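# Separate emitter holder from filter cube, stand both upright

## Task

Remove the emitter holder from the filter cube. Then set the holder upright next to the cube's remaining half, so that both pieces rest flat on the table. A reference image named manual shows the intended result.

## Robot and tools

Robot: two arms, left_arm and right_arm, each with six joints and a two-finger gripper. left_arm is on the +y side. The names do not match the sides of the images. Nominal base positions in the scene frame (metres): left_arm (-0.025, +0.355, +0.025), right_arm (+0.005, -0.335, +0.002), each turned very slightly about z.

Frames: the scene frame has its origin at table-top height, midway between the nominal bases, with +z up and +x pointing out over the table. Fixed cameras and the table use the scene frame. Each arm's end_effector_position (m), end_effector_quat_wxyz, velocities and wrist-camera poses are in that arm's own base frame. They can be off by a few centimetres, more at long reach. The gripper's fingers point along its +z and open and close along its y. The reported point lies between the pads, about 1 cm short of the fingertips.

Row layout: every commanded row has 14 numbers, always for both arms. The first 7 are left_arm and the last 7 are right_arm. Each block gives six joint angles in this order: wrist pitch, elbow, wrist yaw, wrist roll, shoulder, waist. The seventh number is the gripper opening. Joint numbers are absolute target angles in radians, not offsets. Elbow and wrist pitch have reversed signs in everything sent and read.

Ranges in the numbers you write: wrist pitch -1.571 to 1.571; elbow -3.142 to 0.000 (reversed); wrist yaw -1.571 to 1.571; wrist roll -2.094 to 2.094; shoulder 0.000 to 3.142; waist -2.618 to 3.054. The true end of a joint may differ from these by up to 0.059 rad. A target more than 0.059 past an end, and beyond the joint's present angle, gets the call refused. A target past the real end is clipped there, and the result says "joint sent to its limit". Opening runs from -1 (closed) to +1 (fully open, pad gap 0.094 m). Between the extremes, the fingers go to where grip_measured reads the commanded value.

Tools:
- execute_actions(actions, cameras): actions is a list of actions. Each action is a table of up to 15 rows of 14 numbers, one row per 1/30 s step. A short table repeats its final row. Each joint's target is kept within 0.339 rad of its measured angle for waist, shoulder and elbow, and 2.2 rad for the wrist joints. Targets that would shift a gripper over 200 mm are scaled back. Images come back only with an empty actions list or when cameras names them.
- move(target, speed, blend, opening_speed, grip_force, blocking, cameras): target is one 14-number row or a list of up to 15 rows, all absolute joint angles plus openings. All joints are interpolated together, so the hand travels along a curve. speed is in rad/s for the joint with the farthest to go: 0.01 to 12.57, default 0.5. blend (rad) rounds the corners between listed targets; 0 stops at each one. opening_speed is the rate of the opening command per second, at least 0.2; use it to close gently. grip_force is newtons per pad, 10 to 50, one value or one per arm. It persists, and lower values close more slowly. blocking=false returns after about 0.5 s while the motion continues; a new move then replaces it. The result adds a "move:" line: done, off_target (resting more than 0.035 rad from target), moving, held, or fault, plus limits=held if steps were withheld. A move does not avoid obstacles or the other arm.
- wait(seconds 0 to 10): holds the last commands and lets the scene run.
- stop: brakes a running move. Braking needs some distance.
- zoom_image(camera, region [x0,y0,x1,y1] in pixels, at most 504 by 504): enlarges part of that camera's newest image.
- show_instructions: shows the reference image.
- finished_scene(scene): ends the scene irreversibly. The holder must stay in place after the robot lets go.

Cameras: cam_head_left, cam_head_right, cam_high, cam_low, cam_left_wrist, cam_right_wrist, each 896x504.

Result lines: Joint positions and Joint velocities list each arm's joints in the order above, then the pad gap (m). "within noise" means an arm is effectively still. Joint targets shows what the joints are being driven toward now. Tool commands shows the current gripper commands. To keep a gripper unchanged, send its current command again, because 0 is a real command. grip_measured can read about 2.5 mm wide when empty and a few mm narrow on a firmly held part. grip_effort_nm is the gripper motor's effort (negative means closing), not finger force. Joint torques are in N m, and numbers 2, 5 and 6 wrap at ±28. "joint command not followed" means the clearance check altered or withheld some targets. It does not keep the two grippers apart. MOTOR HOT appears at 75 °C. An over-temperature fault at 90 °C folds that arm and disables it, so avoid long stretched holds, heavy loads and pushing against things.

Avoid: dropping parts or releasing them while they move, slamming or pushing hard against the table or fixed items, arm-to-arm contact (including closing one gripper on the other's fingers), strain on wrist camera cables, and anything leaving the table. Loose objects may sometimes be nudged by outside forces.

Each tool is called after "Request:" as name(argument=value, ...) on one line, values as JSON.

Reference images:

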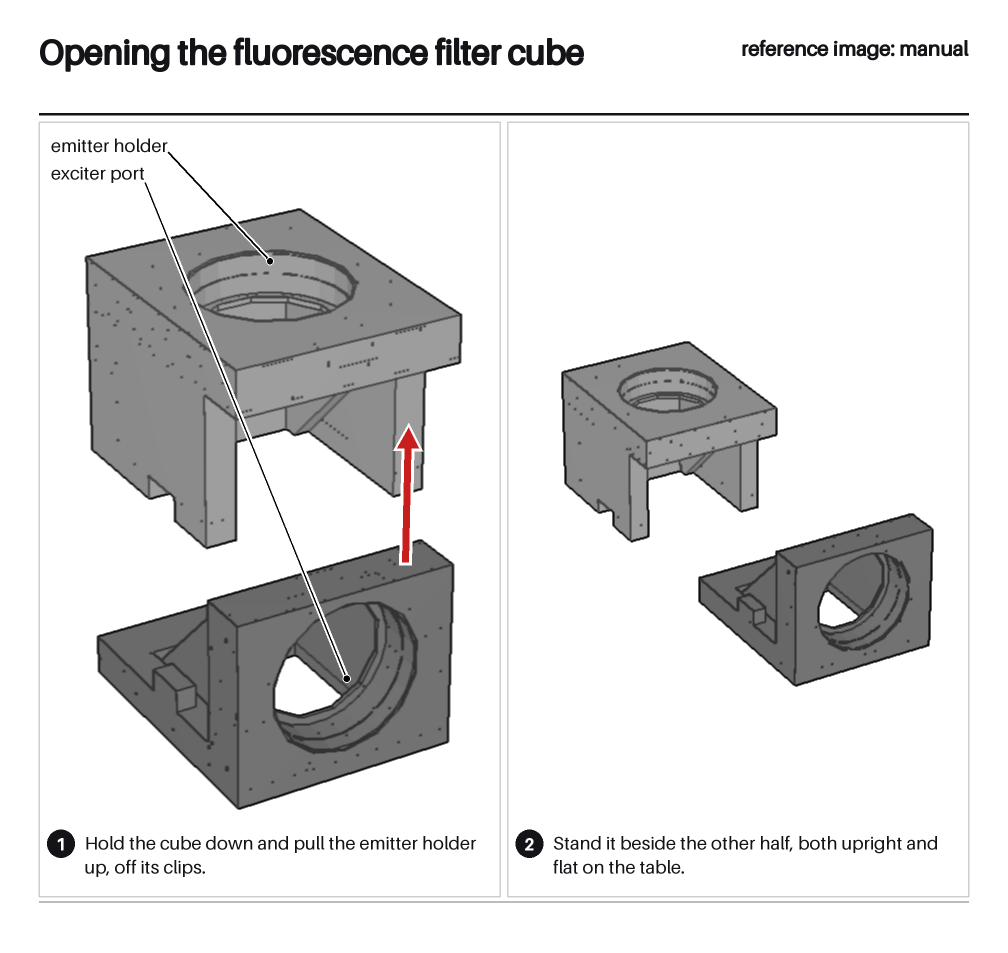

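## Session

Request:
execute_actions(actions=[])

Request:
zoom_image(camera="cam_head_left", region=[200, 140, 600, 420])

Scene clock: 0.00 s.
left_arm: end_effector_position=(+0.4084, +0.0349, +0.1149) grip_measured=+1.000 grip_effort_nm=n/a end_effector_quat_wxyz=(+0.593, -0.059, +0.802, +0.043) | right_arm: end_effector_position=(+0.4151, -0.0041, +0.1259) grip_measured=+1.000 grip_effort_nm=n/a end_effector_quat_wxyz=(+0.620, +0.004, +0.781, -0.073)
Joint names: [wrist pitch, elbow, wrist yaw, wrist roll, shoulder, waist]
Joint positions: left_arm=[-0.821 -0.413 -0.105 -0.033 1.532 0.037 0.094] | right_arm=[-0.935 -0.41 0.186 -0.069 1.571 0.068 0.094]
Joint velocities: within noise
Joint torques (N m): no reading
Heat: left arm: 23 °C; right arm: 23 °C.
Joint targets: left_arm=[-0.818 -0.419 -0.105 -0.034 1.526 0.037] | right_arm=[-0.935 -0.417 0.188 -0.069 1.563 0.068]
Tool commands: left_gripper/opening=+1.0 right_gripper/opening=+1.0

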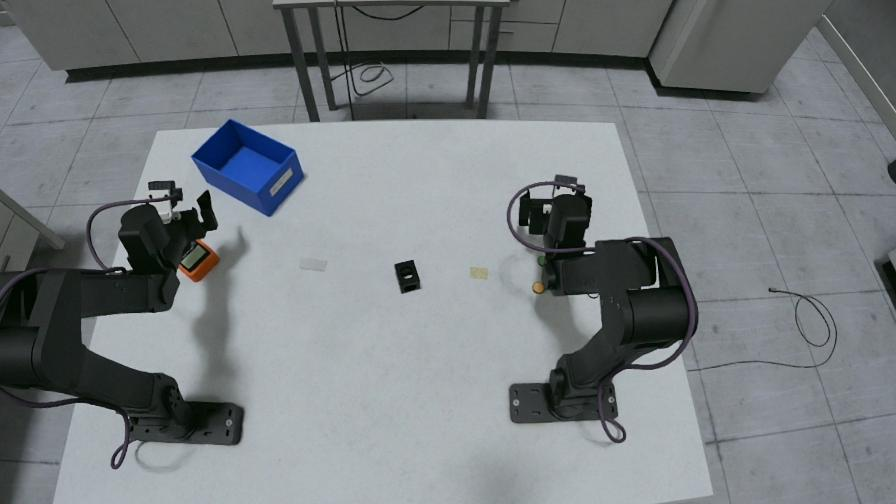

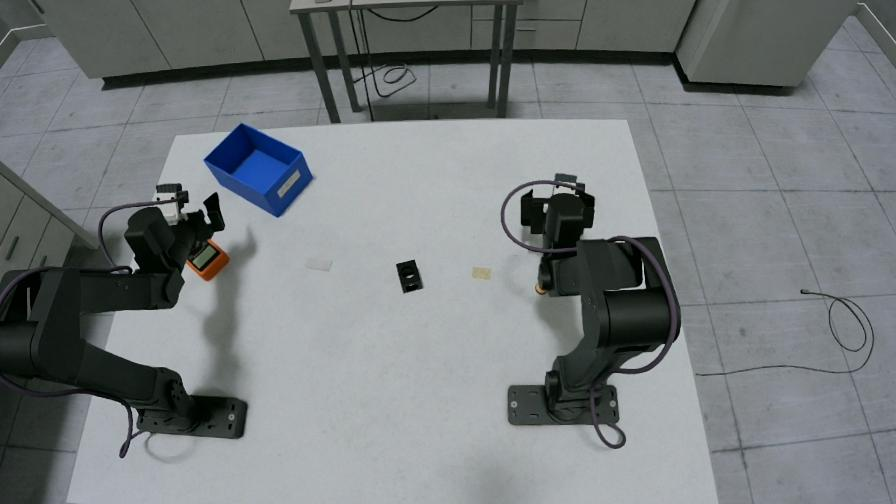

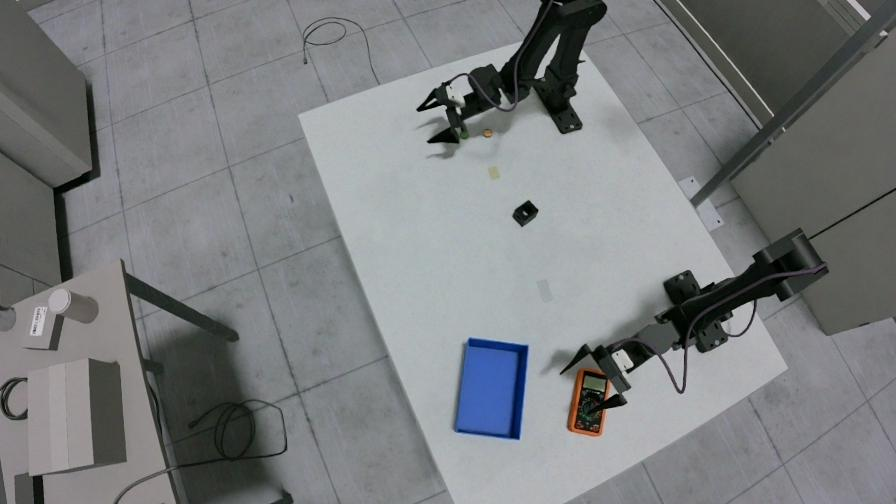

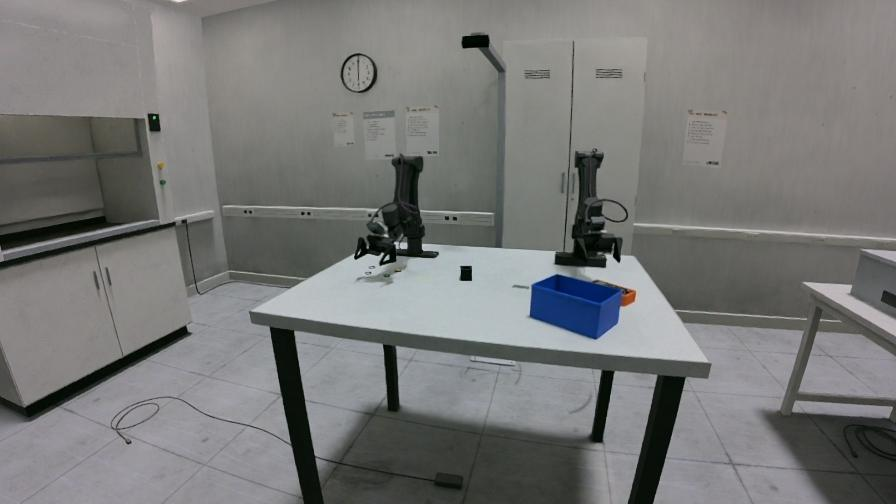

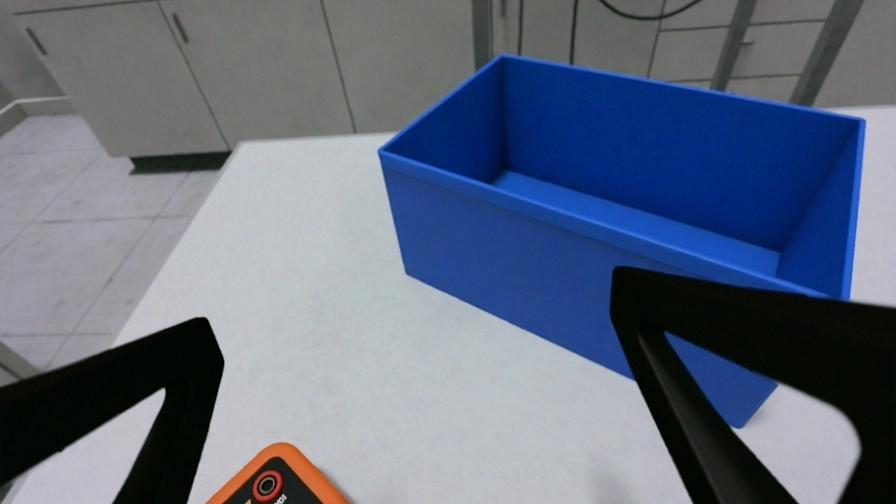

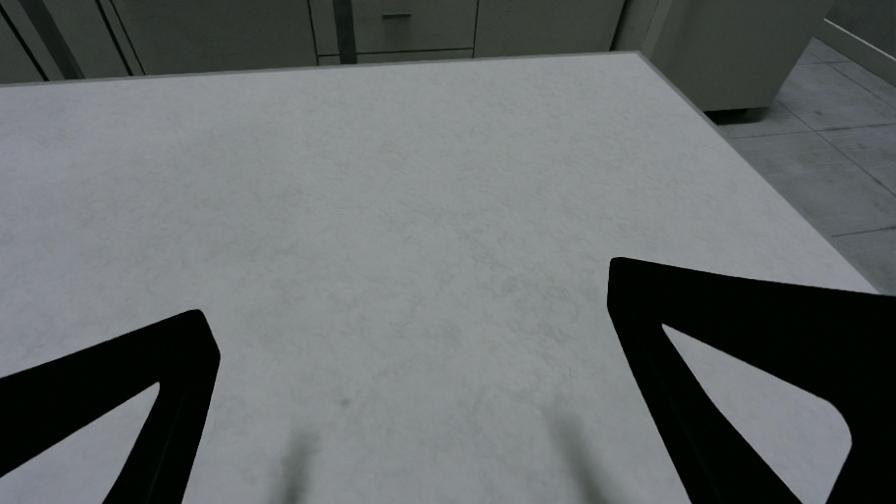

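Scaled by 1.260 from the camera's 896x504 image, which has a finer 1280x720 frame.

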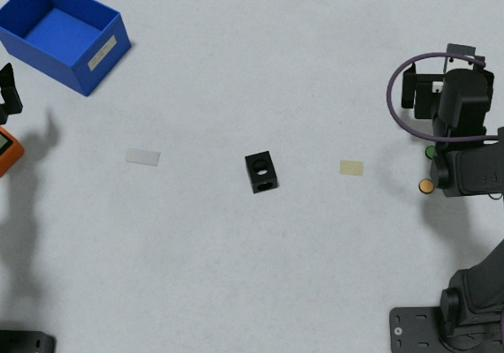

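Request:
zoom_image(camera="cam_head_left", region=[370, 245, 450, 305])

Request:
zoom_image(camera="cam_high", region=[495, 185, 555, 240])

Request:
zoom_image(camera="cam_head_right", region=[370, 245, 450, 305])

Scaled by 6.300 from the camera's 896x504 image, which has a finer 1280x720 frame.

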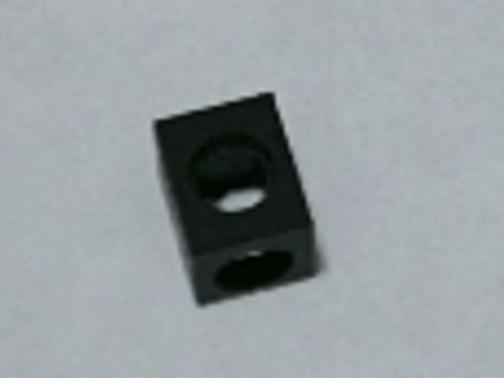

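Scaled by 8.400 from the camera's 896x504 image, which has a finer 1280x720 frame.

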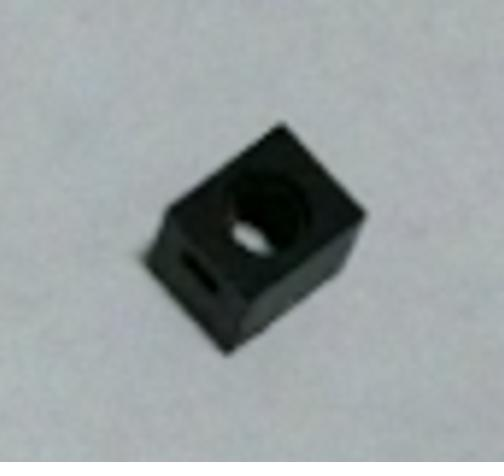

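Scaled by 6.300 from the camera's 896x504 image, which has a finer 1280x720 frame.

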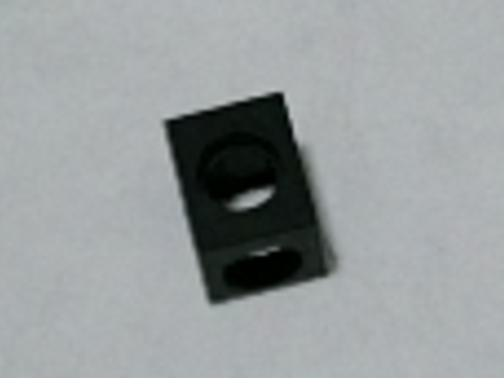

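Request:
move(target=[[0.5, -1.2, 0, 0, 1.1, 0.037, 1, 1.33, -1.943, 0, 0.61, 2.019, 0.3, 1], [0.112, -0.946, -0.960, -0.970, 1.894, -1.535, 1, 1.33, -1.943, 0, 0.61, 2.019, 0.35, 1], [0.112, -0.946, -0.960, -0.970, 1.894, -1.535, 1, 1.10, -1.65, 0, 0.61, 1.955, 0.875, 1]], speed=[1.2, 1.1, 0.8], blend=[0.15, 0.15, 0], cameras=["cam_head_left", "cam_left_wrist", "cam_right_wrist"])

Request:
zoom_image(camera="cam_head_left", region=[340, 200, 480, 320])

Request:
zoom_image(camera="cam_left_wrist", region=[280, 0, 620, 240])

Scene clock: 10.13 s.
left_arm: end_effector_position=(+0.1585, -0.3781, +0.0570) grip_measured=+1.000 grip_effort_nm=0.05 end_effector_quat_wxyz=(+0.488, +0.135, +0.859, -0.079) | right_arm: end_effector_position=(+0.2614, +0.3218, +0.0870) grip_measured=+1.000 grip_effort_nm=0.01 end_effector_quat_wxyz=(+0.048, -0.140, +0.988, +0.051)
Joint names: [wrist pitch, elbow, wrist yaw, wrist roll, shoulder, waist]
Joint positions: left_arm=[0.126 -0.953 -0.941 -0.959 1.88 -1.54 0.094] | right_arm=[1.095 -1.659 -0.01 0.602 1.995 0.882 0.094]
Joint torques (N m): left_arm=[-1.37 -3.99 -0.61 -0.15 -6.79 0.4] | right_arm=[-0.46 -5.2 0.09 0.09 -13.57 -0.64]
Heat: left arm: 25 °C; right arm: 23 °C.
Joint targets: left_arm=[0.112 -0.946 -0.960 -0.970 1.894 -1.535] | right_arm=[1.100 -1.650 0.000 0.610 1.955 0.875]
move: off_target (right_arm); right_arm: the shoulder is farthest, 0.040 rad from its target
Images, in order (width x height): cam_head_left 896x504, cam_left_wrist 896x504, cam_right_wrist 896x504.

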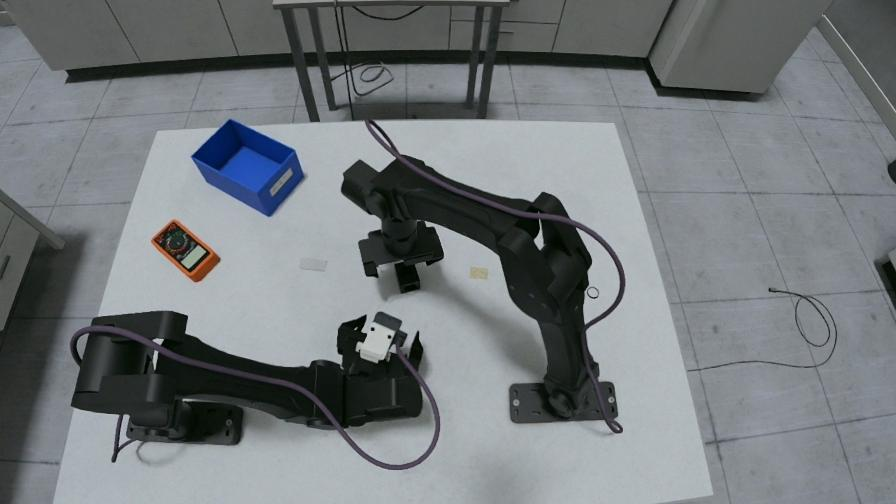

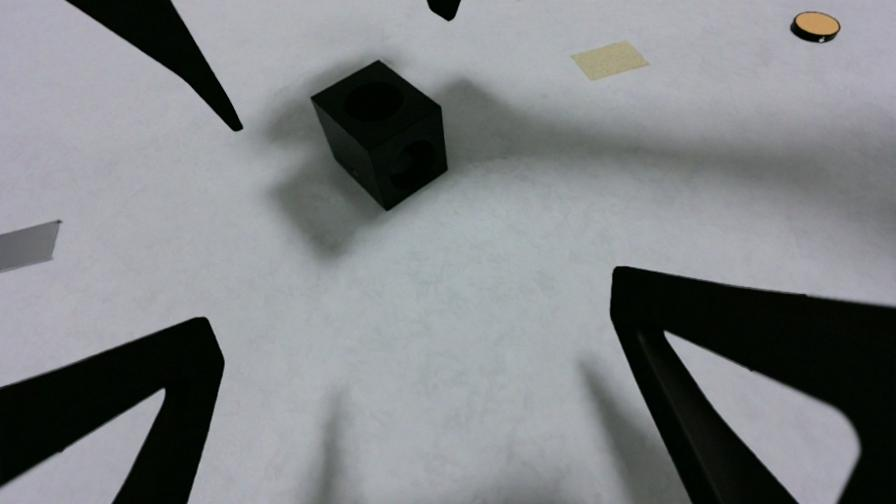

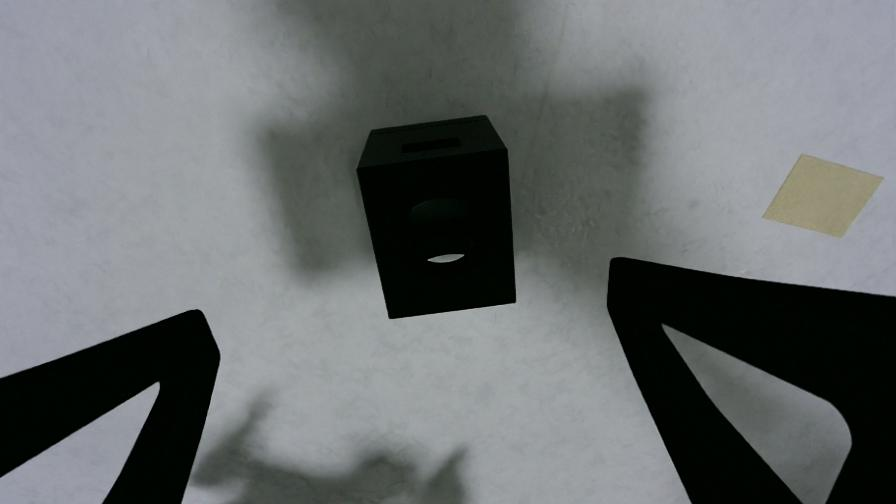

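Scaled by 3.600 from the camera's 896x504 image, which has a finer 1280x720 frame.

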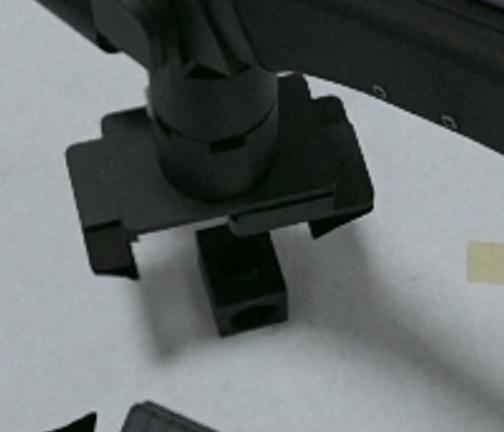

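Scaled by 1.482 from the camera's 896x504 image, which has a finer 1280x720 frame.

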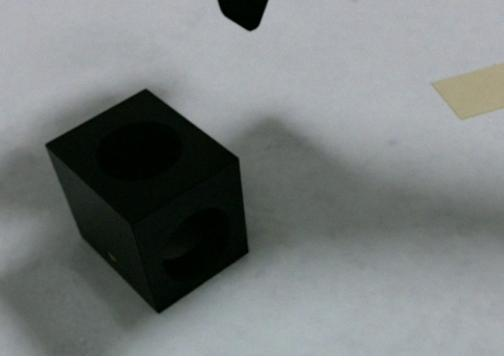

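Request:
move(target=[0.112, -0.946, -0.960, -0.970, 1.894, -1.535, 1, 0.915, -1.487, 0, 0.577, 1.950, 0.848, 1], speed=0.3, cameras=["cam_left_wrist", "cam_right_wrist"])

Request:
zoom_image(camera="cam_left_wrist", region=[200, 0, 540, 240])

Scene clock: 14.10 s.
left_arm: end_effector_position=(+0.1585, -0.3781, +0.0570) grip_measured=+1.000 grip_effort_nm=0.05 end_effector_quat_wxyz=(+0.488, +0.135, +0.859, -0.079) | right_arm: end_effector_position=(+0.2684, +0.3136, +0.0492) grip_measured=+1.000 grip_effort_nm=0.01 end_effector_quat_wxyz=(+0.059, -0.137, +0.987, +0.058)
Joint names: [wrist pitch, elbow, wrist yaw, wrist roll, shoulder, waist]
Joint positions: left_arm=[0.126 -0.953 -0.941 -0.959 1.88 -1.54 0.094] | right_arm=[0.911 -1.496 -0.01 0.582 1.99 0.856 0.094]
Joint torques (N m): left_arm=[-1.37 -3.88 -0.62 -0.16 -6.8 0.43] | right_arm=[-0.57 -5.09 0.11 -0.07 -13.53 -0.73]
Heat: left arm: 25 °C; right arm: 25 °C.
Joint targets: left_arm=[0.112 -0.946 -0.960 -0.970 1.894 -1.535] | right_arm=[0.915 -1.487 0.000 0.577 1.950 0.848]
move: off_target (right_arm); right_arm: the shoulder is farthest, 0.040 rad from its target
Images, in order (width x height): cam_left_wrist 896x504, cam_right_wrist 896x504.

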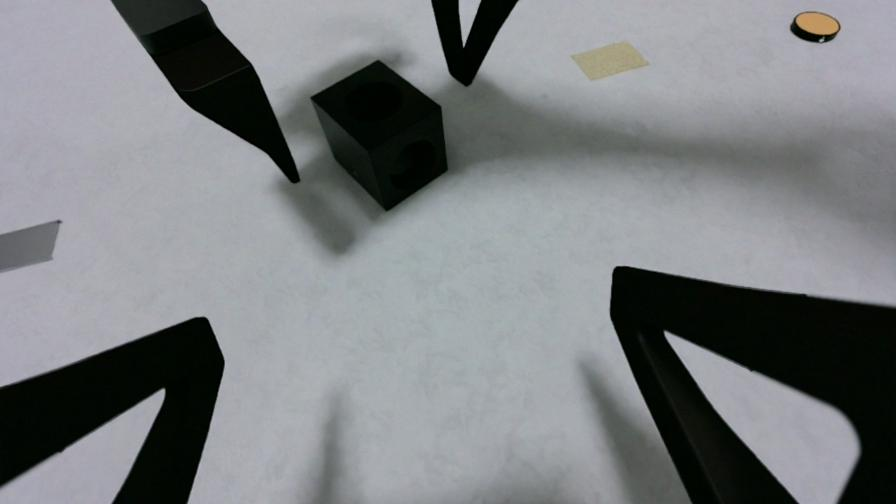

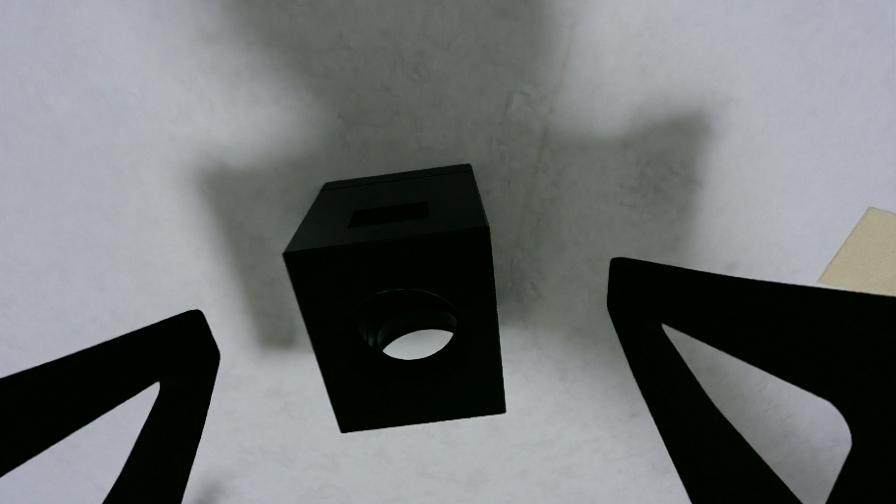

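Scaled by 1.482 from the camera's 896x504 image, which has a finer 1280x720 frame.

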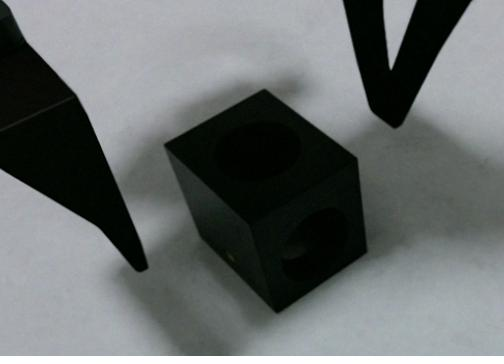

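Request:
move(target=[[0.112, -0.946, -0.960, -0.970, 1.894, -1.535, 1, 0.915, -1.487, 0, 0.577, 1.950, 0.848, -0.32], [0.112, -0.946, -0.960, -0.970, 1.894, -1.535, 1, 0.963, -1.541, 0, 0.577, 1.939, 0.848, -0.32], [0.112, -0.946, -0.960, -0.970, 1.894, -1.535, 1, 0.925, -1.409, 0, 1.125, 1.861, 0.802, -0.32], [0.112, -0.946, -0.960, -0.970, 1.894, -1.535, 1, 0.891, -1.384, 0, 1.125, 1.920, 0.802, -0.32]], speed=[0.1, 0.15, 0.4, 0.1], opening_speed=0.7, cameras=["cam_left_wrist", "cam_right_wrist"])

Request:
zoom_image(camera="cam_left_wrist", region=[280, 0, 620, 240])

Scene clock: 21.93 s.
left_arm: end_effector_position=(+0.1585, -0.3781, +0.0570) grip_measured=+1.000 grip_effort_nm=0.05 end_effector_quat_wxyz=(+0.488, +0.135, +0.859, -0.079) | right_arm: end_effector_position=(+0.2688, +0.2862, +0.0530) grip_measured=-0.178 grip_effort_nm=-1.02 end_effector_quat_wxyz=(+0.046, +0.151, +0.985, +0.074)
Joint names: [wrist pitch, elbow, wrist yaw, wrist roll, shoulder, waist]
Joint positions: left_arm=[0.126 -0.953 -0.941 -0.959 1.88 -1.54 0.094] | right_arm=[0.884 -1.392 -0.009 1.115 1.905 0.81 0.039]
Joint torques (N m): left_arm=[-1.36 -3.85 -0.63 -0.15 -6.87 0.38] | right_arm=[-0.53 -5.16 0.08 0.08 -8.16 -0.8]
Heat: left arm: 25 °C; right arm: 26 °C.
Joint targets: left_arm=[0.112 -0.946 -0.960 -0.970 1.894 -1.535] | right_arm=[0.891 -1.384 0.000 1.125 1.920 0.802]
move: done
Images, in order (width x height): cam_left_wrist 896x504, cam_right_wrist 896x504.

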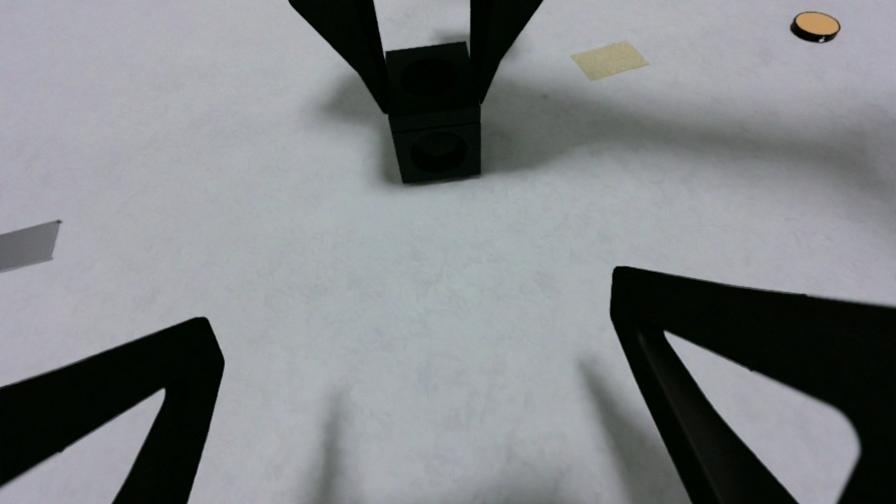

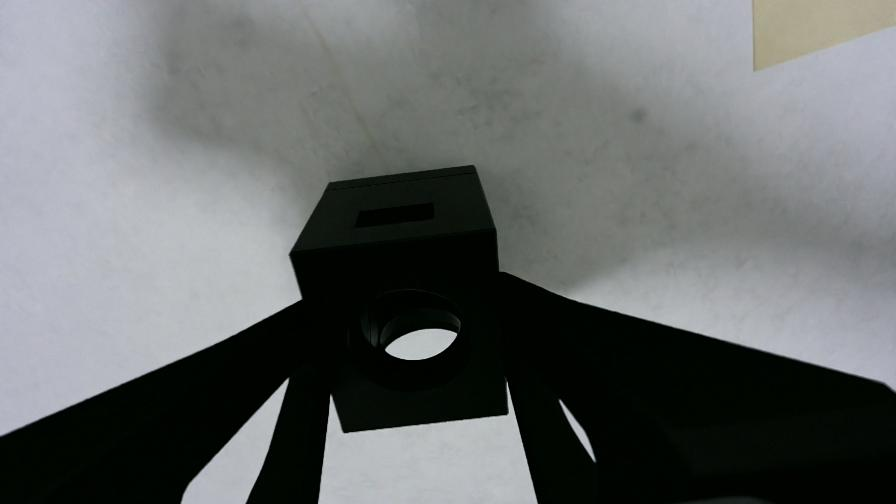

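Scaled by 1.482 from the camera's 896x504 image, which has a finer 1280x720 frame.

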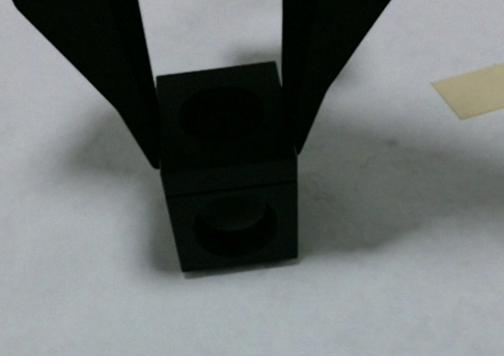

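Request:
move(target=[-0.548, -0.946, -0.970, -0.600, 2.212, -1.401, 1, 0.880, -1.375, 0, 1.125, 1.931, 0.802, -0.32], speed=0.4, cameras=["cam_left_wrist", "cam_right_wrist", "cam_head_left"])

Request:
zoom_image(camera="cam_left_wrist", region=[240, 60, 620, 340])

Scene clock: 24.90 s.
left_arm: end_effector_position=(+0.2188, -0.4131, +0.0096) grip_measured=+1.000 grip_effort_nm=0.05 end_effector_quat_wxyz=(+0.553, +0.137, +0.817, -0.092) | right_arm: end_effector_position=(+0.2685, +0.2859, +0.0490) grip_measured=-0.178 grip_effort_nm=-1.02 end_effector_quat_wxyz=(+0.044, +0.151, +0.985, +0.071)
Joint names: [wrist pitch, elbow, wrist yaw, wrist roll, shoulder, waist]
Joint positions: left_arm=[-0.535 -0.953 -0.957 -0.602 2.189 -1.407 0.094] | right_arm=[0.876 -1.386 -0.009 1.115 1.913 0.81 0.039]
Joint torques (N m): left_arm=[-1.7 -3.1 -0.47 -0.05 -7.76 0.49] | right_arm=[-0.53 -4.82 0.08 0.09 -7.87 -0.68]
Heat: left arm: 25 °C; right arm: 26 °C.
Joint targets: left_arm=[-0.548 -0.946 -0.970 -0.600 2.212 -1.401] | right_arm=[0.880 -1.375 0.000 1.125 1.931 0.802]
move: done
Images, in order (width x height): cam_head_left 896x504, cam_left_wrist 896x504, cam_right_wrist 896x504.

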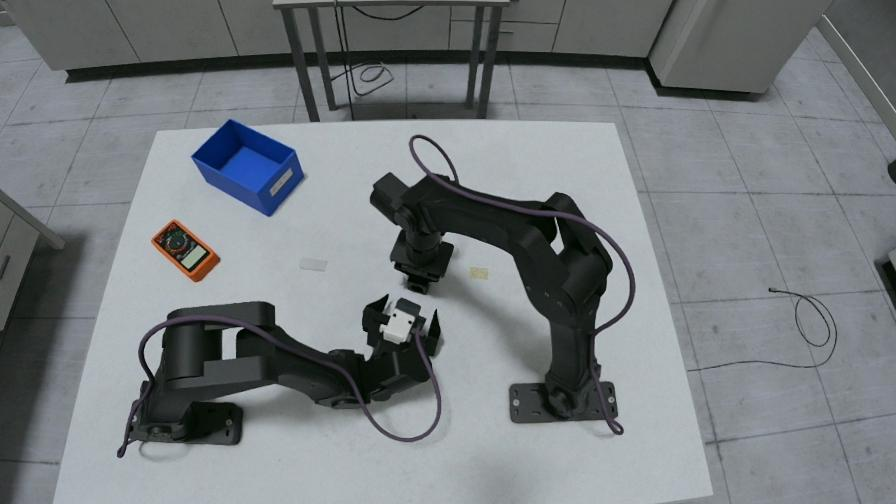

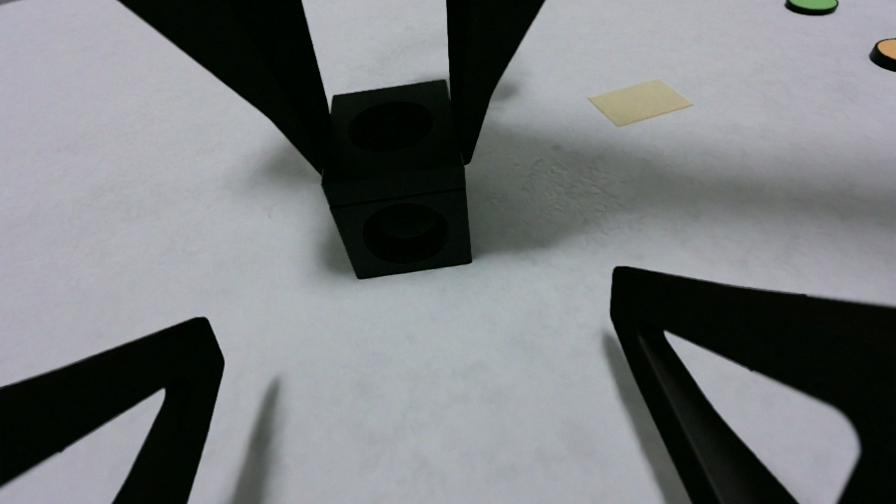

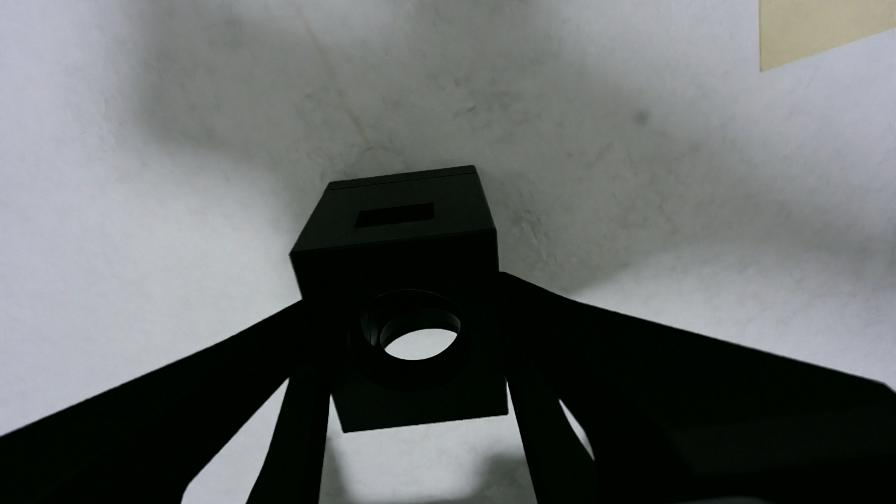

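Scaled by 1.326 from the camera's 896x504 image, which has a finer 1280x720 frame.

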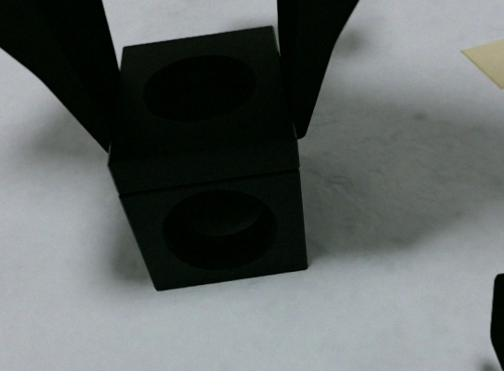

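Request:
move(target=[[-0.809, -1.001, -0.922, -0.443, 2.364, -1.318, 1, 0.880, -1.375, 0, 1.125, 1.931, 0.802, -0.32], [-0.795, -1.024, -0.912, -0.429, 2.374, -1.307, 1, 0.880, -1.375, 0, 1.125, 1.931, 0.802, -0.32], [-0.795, -1.024, -0.912, -0.429, 2.374, -1.307, -0.32, 0.880, -1.375, 0, 1.125, 1.931, 0.802, -0.32]], speed=[0.25, 0.1, 0.1], blend=[0.01, 0, 0], opening_speed=0.7, cameras=["cam_left_wrist", "cam_right_wrist"])

Request:
zoom_image(camera="cam_left_wrist", region=[240, 60, 620, 400])

Scene clock: 30.00 s.
left_arm: end_effector_position=(+0.2595, -0.4242, -0.0066) grip_measured=-0.193 grip_effort_nm=-0.97 end_effector_quat_wxyz=(+0.580, +0.134, +0.798, -0.097) | right_arm: end_effector_position=(+0.2686, +0.2858, +0.0490) grip_measured=-0.178 grip_effort_nm=-1.02 end_effector_quat_wxyz=(+0.044, +0.151, +0.985, +0.071)
Joint names: [wrist pitch, elbow, wrist yaw, wrist roll, shoulder, waist]
Joint positions: left_arm=[-0.801 -1.01 -0.914 -0.433 2.341 -1.315 0.038] | right_arm=[0.876 -1.386 -0.009 1.115 1.913 0.81 0.039]
Joint torques (N m): left_arm=[-1.64 -4.42 -0.24 0.02 -7.8 0.69] | right_arm=[-0.53 -4.85 0.08 0.08 -7.94 -0.7]
Heat: left arm: 26 °C; right arm: 26 °C.
Joint targets: left_arm=[-0.795 -1.024 -0.912 -0.429 2.374 -1.307] | right_arm=[0.880 -1.375 0.000 1.125 1.931 0.802]
move: done
Images, in order (width x height): cam_left_wrist 896x504, cam_right_wrist 896x504.

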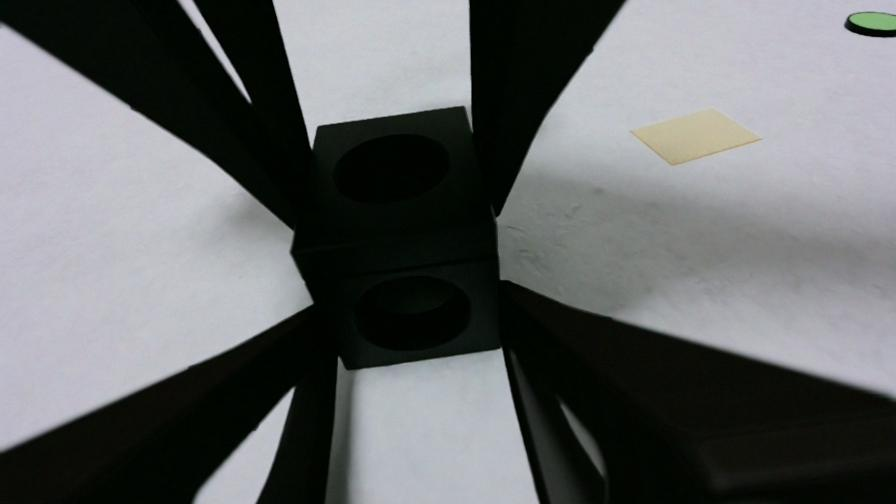

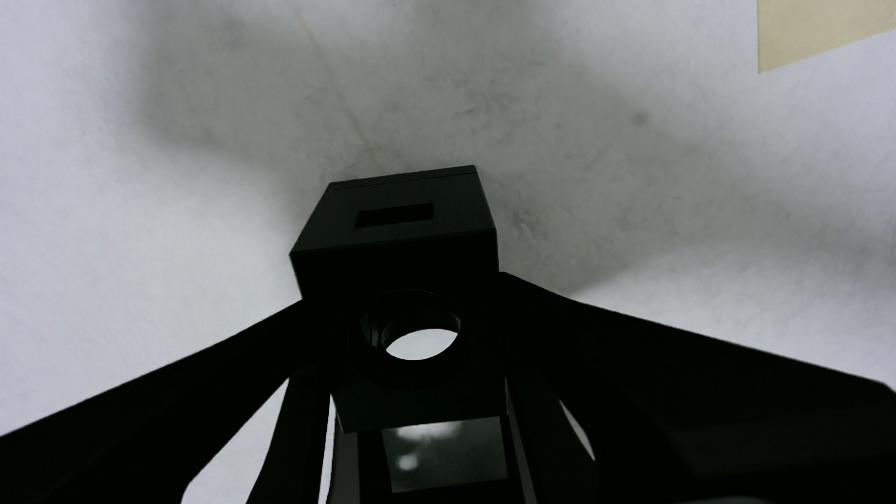

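Scaled by 1.326 from the camera's 896x504 image, which has a finer 1280x720 frame.

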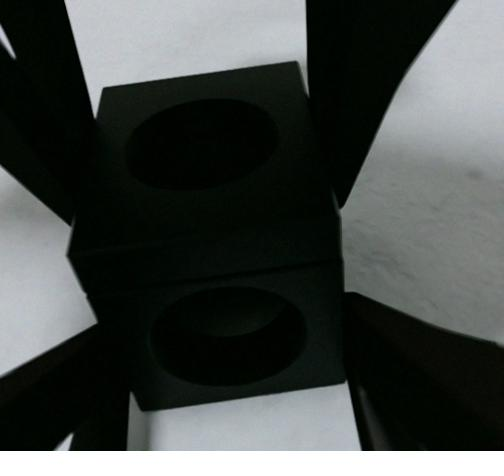

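Request:
move(target=[[-0.42, -0.955, -0.80, -0.429, 2.47, -1.307, -0.32, 0.880, -1.375, 0, 1.125, 1.90, 0.802, -0.32], [-0.42, -0.955, -0.80, -0.429, 2.47, -1.307, -0.32, 0.956, -1.455, 0, 1.125, 1.855, 0.802, -0.32], [-0.42, -0.955, -0.80, -0.429, 2.47, -1.307, -0.32, 1.02, -1.52, 0, 1.125, 1.825, 0.802, -0.32]], speed=[0.25, 0.08, 0.08], blend=[0.01, 0.01, 0], cameras=["cam_left_wrist", "cam_right_wrist"])

Request:
zoom_image(camera="cam_left_wrist", region=[240, 60, 620, 400])

Scene clock: 34.43 s.
left_arm: end_effector_position=(+0.2578, -0.4196, -0.0156) grip_measured=-0.193 grip_effort_nm=-0.98 end_effector_quat_wxyz=(+0.570, +0.140, +0.805, -0.082) | right_arm: end_effector_position=(+0.2735, +0.2894, +0.0933) grip_measured=-0.178 grip_effort_nm=-1.02 end_effector_quat_wxyz=(+0.057, +0.152, +0.983, +0.087)
Joint names: [wrist pitch, elbow, wrist yaw, wrist roll, shoulder, waist]
Joint positions: left_arm=[-0.745 -1.013 -0.916 -0.454 2.343 -1.317 0.038] | right_arm=[0.991 -1.493 -0.007 1.115 1.864 0.808 0.039]
Joint torques (N m): left_arm=[1.7 0.98 0.93 0.27 -1.4 0.83] | right_arm=[-0.35 -8.81 0.07 0.08 -12.51 -0.58]
Heat: left arm: 26 °C; right arm: 26 °C.
Joint targets: left_arm=[-0.420 -0.955 -0.800 -0.429 2.470 -1.307] | right_arm=[1.020 -1.520 0.000 1.125 1.825 0.802]
move: off_target (left_arm, right_arm); left_arm: the wrist pitch is farthest, 0.325 rad from its target; right_arm: the shoulder is farthest, 0.039 rad from its target
Images, in order (width x height): cam_left_wrist 896x504, cam_right_wrist 896x504.

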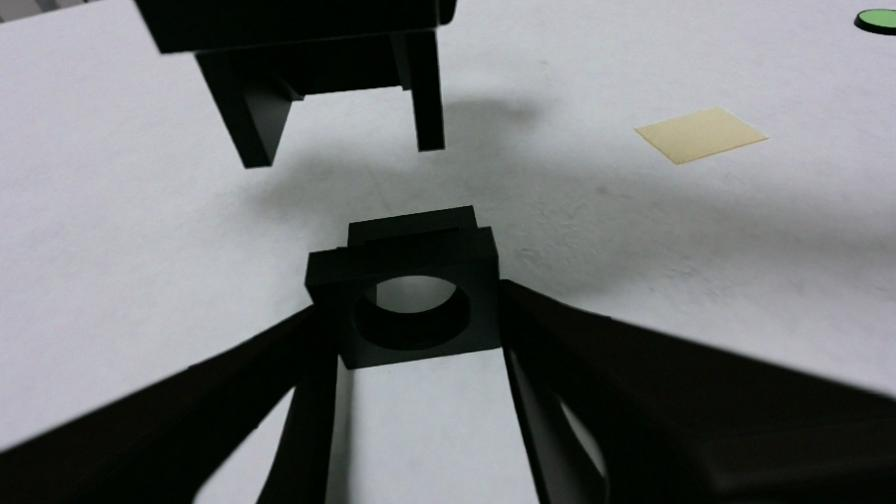

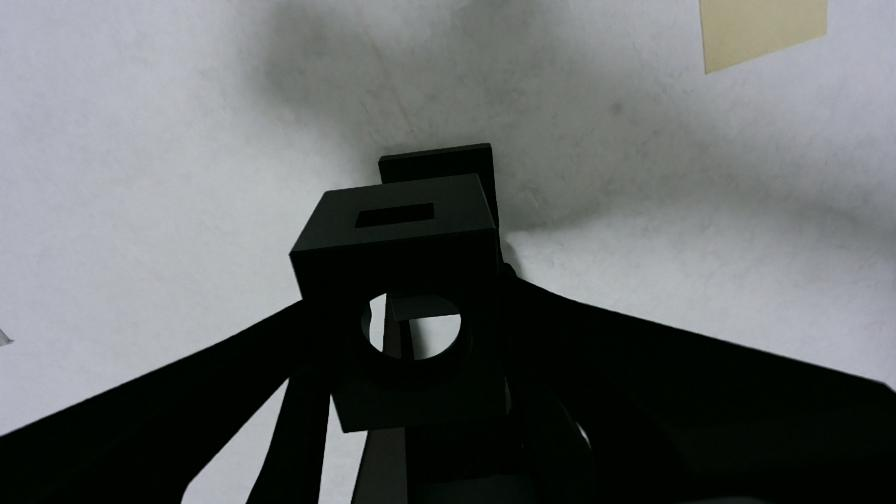

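Scaled by 1.326 from the camera's 896x504 image, which has a finer 1280x720 frame.

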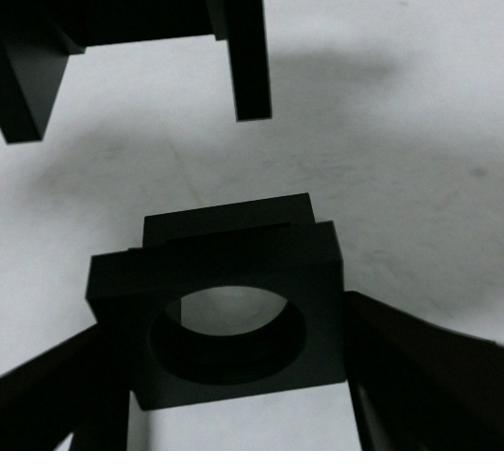

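Request:
move(target=[[-0.753, -1.024, -0.915, -0.440, 2.38, -1.307, -0.32, 1.106, -1.565, 0, 1.125, 1.826, 0.802, -0.32], [-0.753, -1.024, -0.915, -0.440, 2.38, -1.307, 0.6, 1.106, -1.565, 0, 1.125, 1.826, 0.522, -0.32], [-0.548, -0.946, -0.970, -0.600, 2.212, -1.401, 0.6, 0.90, -1.39, 0, 1.125, 1.908, 0.522, -0.32], [-0.548, -0.946, -0.970, -0.600, 2.212, -1.401, 0.6, 0.858, -1.357, 0, 1.125, 1.922, 0.522, -0.32]], speed=[0.3, 0.4, 0.25, 0.06], blend=[0, 0, 0.01, 0], opening_speed=0.9, cameras=["cam_left_wrist", "cam_right_wrist", "cam_low", "cam_head_left"])

Request:
zoom_image(camera="cam_left_wrist", region=[300, 0, 640, 240])

Request:
zoom_image(camera="cam_low", region=[400, 220, 520, 300])

Scene clock: 41.47 s.
left_arm: end_effector_position=(+0.2230, -0.4087, -0.0100) grip_measured=+0.598 grip_effort_nm=0.13 end_effector_quat_wxyz=(+0.551, +0.142, +0.818, -0.078) | right_arm: end_effector_position=(+0.3387, +0.1976, +0.0454) grip_measured=-0.178 grip_effort_nm=-1.02 end_effector_quat_wxyz=(+0.057, +0.291, +0.953, +0.067)
Joint names: [wrist pitch, elbow, wrist yaw, wrist roll, shoulder, waist]
Joint positions: left_arm=[-0.572 -0.956 -0.957 -0.591 2.249 -1.396 0.075] | right_arm=[0.851 -1.366 -0.009 1.115 1.91 0.522 0.039]
Joint torques (N m): left_arm=[-1.32 -2.62 -0.47 -0.13 -12.34 -0.4] | right_arm=[-0.53 -5.08 0.08 0.1 -8.27 -0.01]
Heat: left arm: 26 °C; right arm: 26 °C.
Joint targets: left_arm=[-0.548 -0.946 -0.970 -0.600 2.212 -1.401] | right_arm=[0.858 -1.357 0.000 1.125 1.922 0.522]
move: off_target (left_arm); target 2's new numbers were sent with left_arm's shoulder 0.037 rad from that target; left_arm: the shoulder is farthest, 0.037 rad from its target
Images, in order (width x height): cam_head_left 896x504, cam_low 896x504, cam_left_wrist 896x504, cam_right_wrist 896x504.

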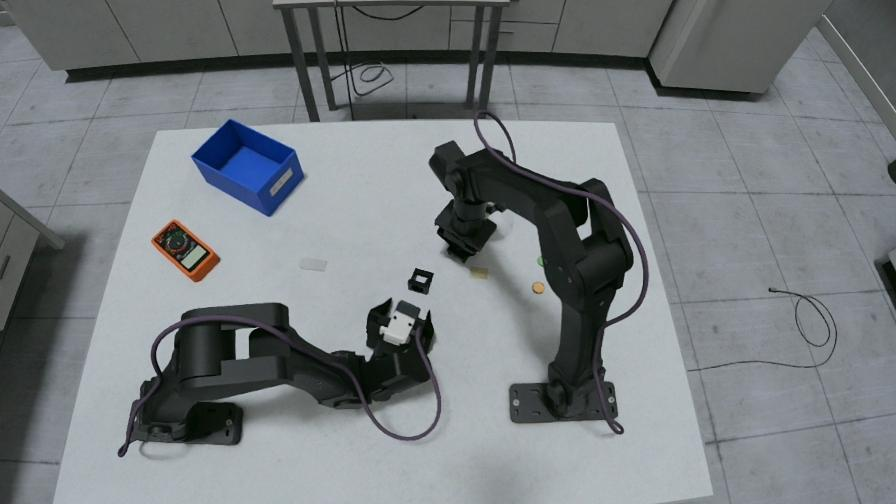

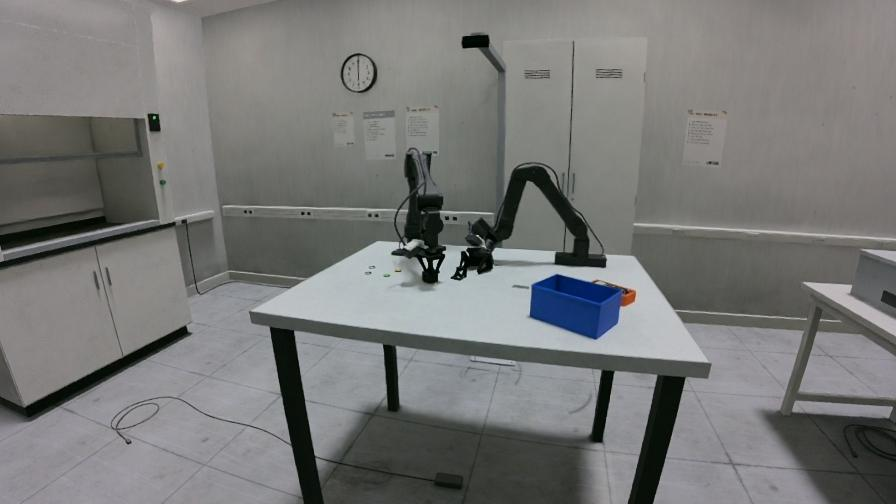

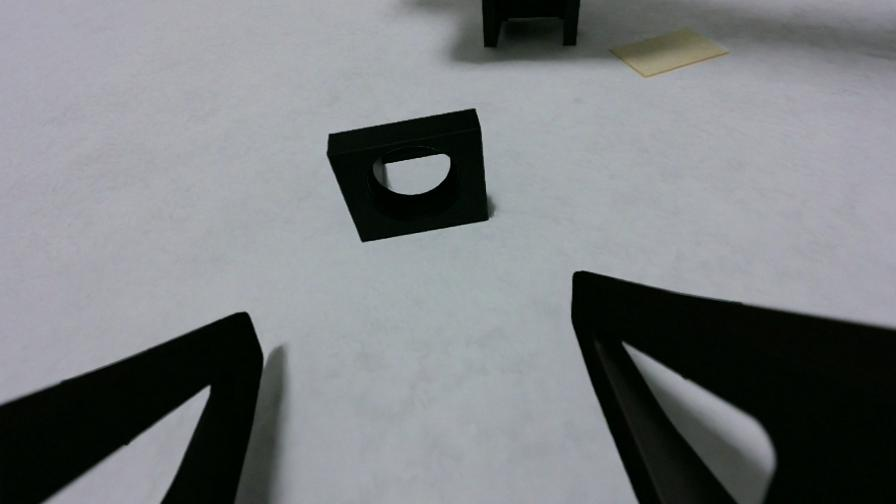

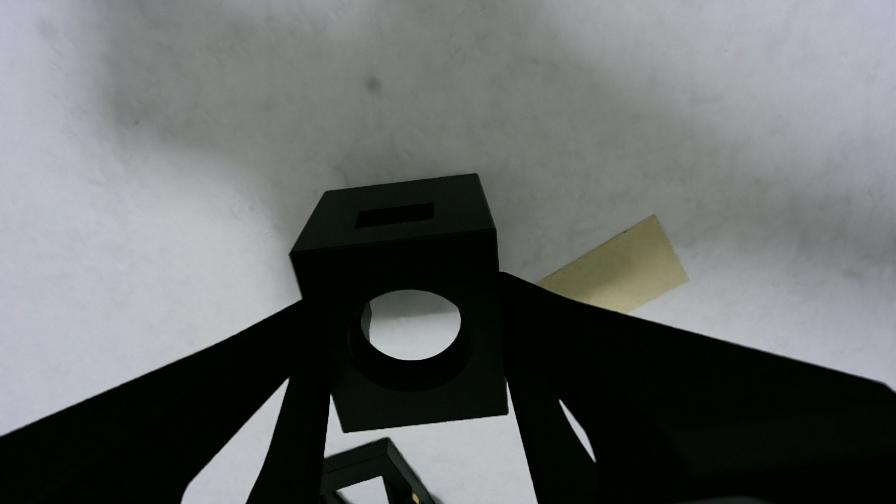

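Scaled by 1.482 from the camera's 896x504 image, which has a finer 1280x720 frame.

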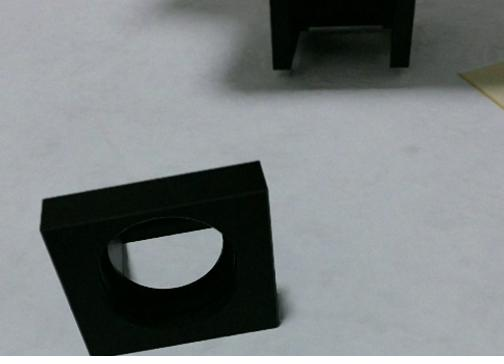

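Scaled by 4.200 from the camera's 896x504 image, which has a finer 1280x720 frame.

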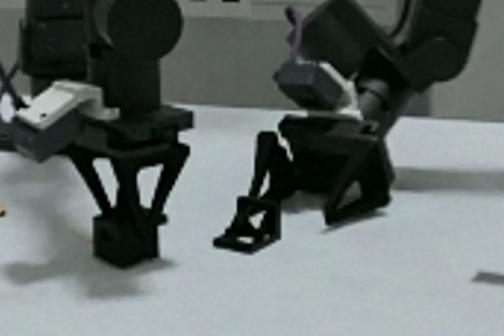

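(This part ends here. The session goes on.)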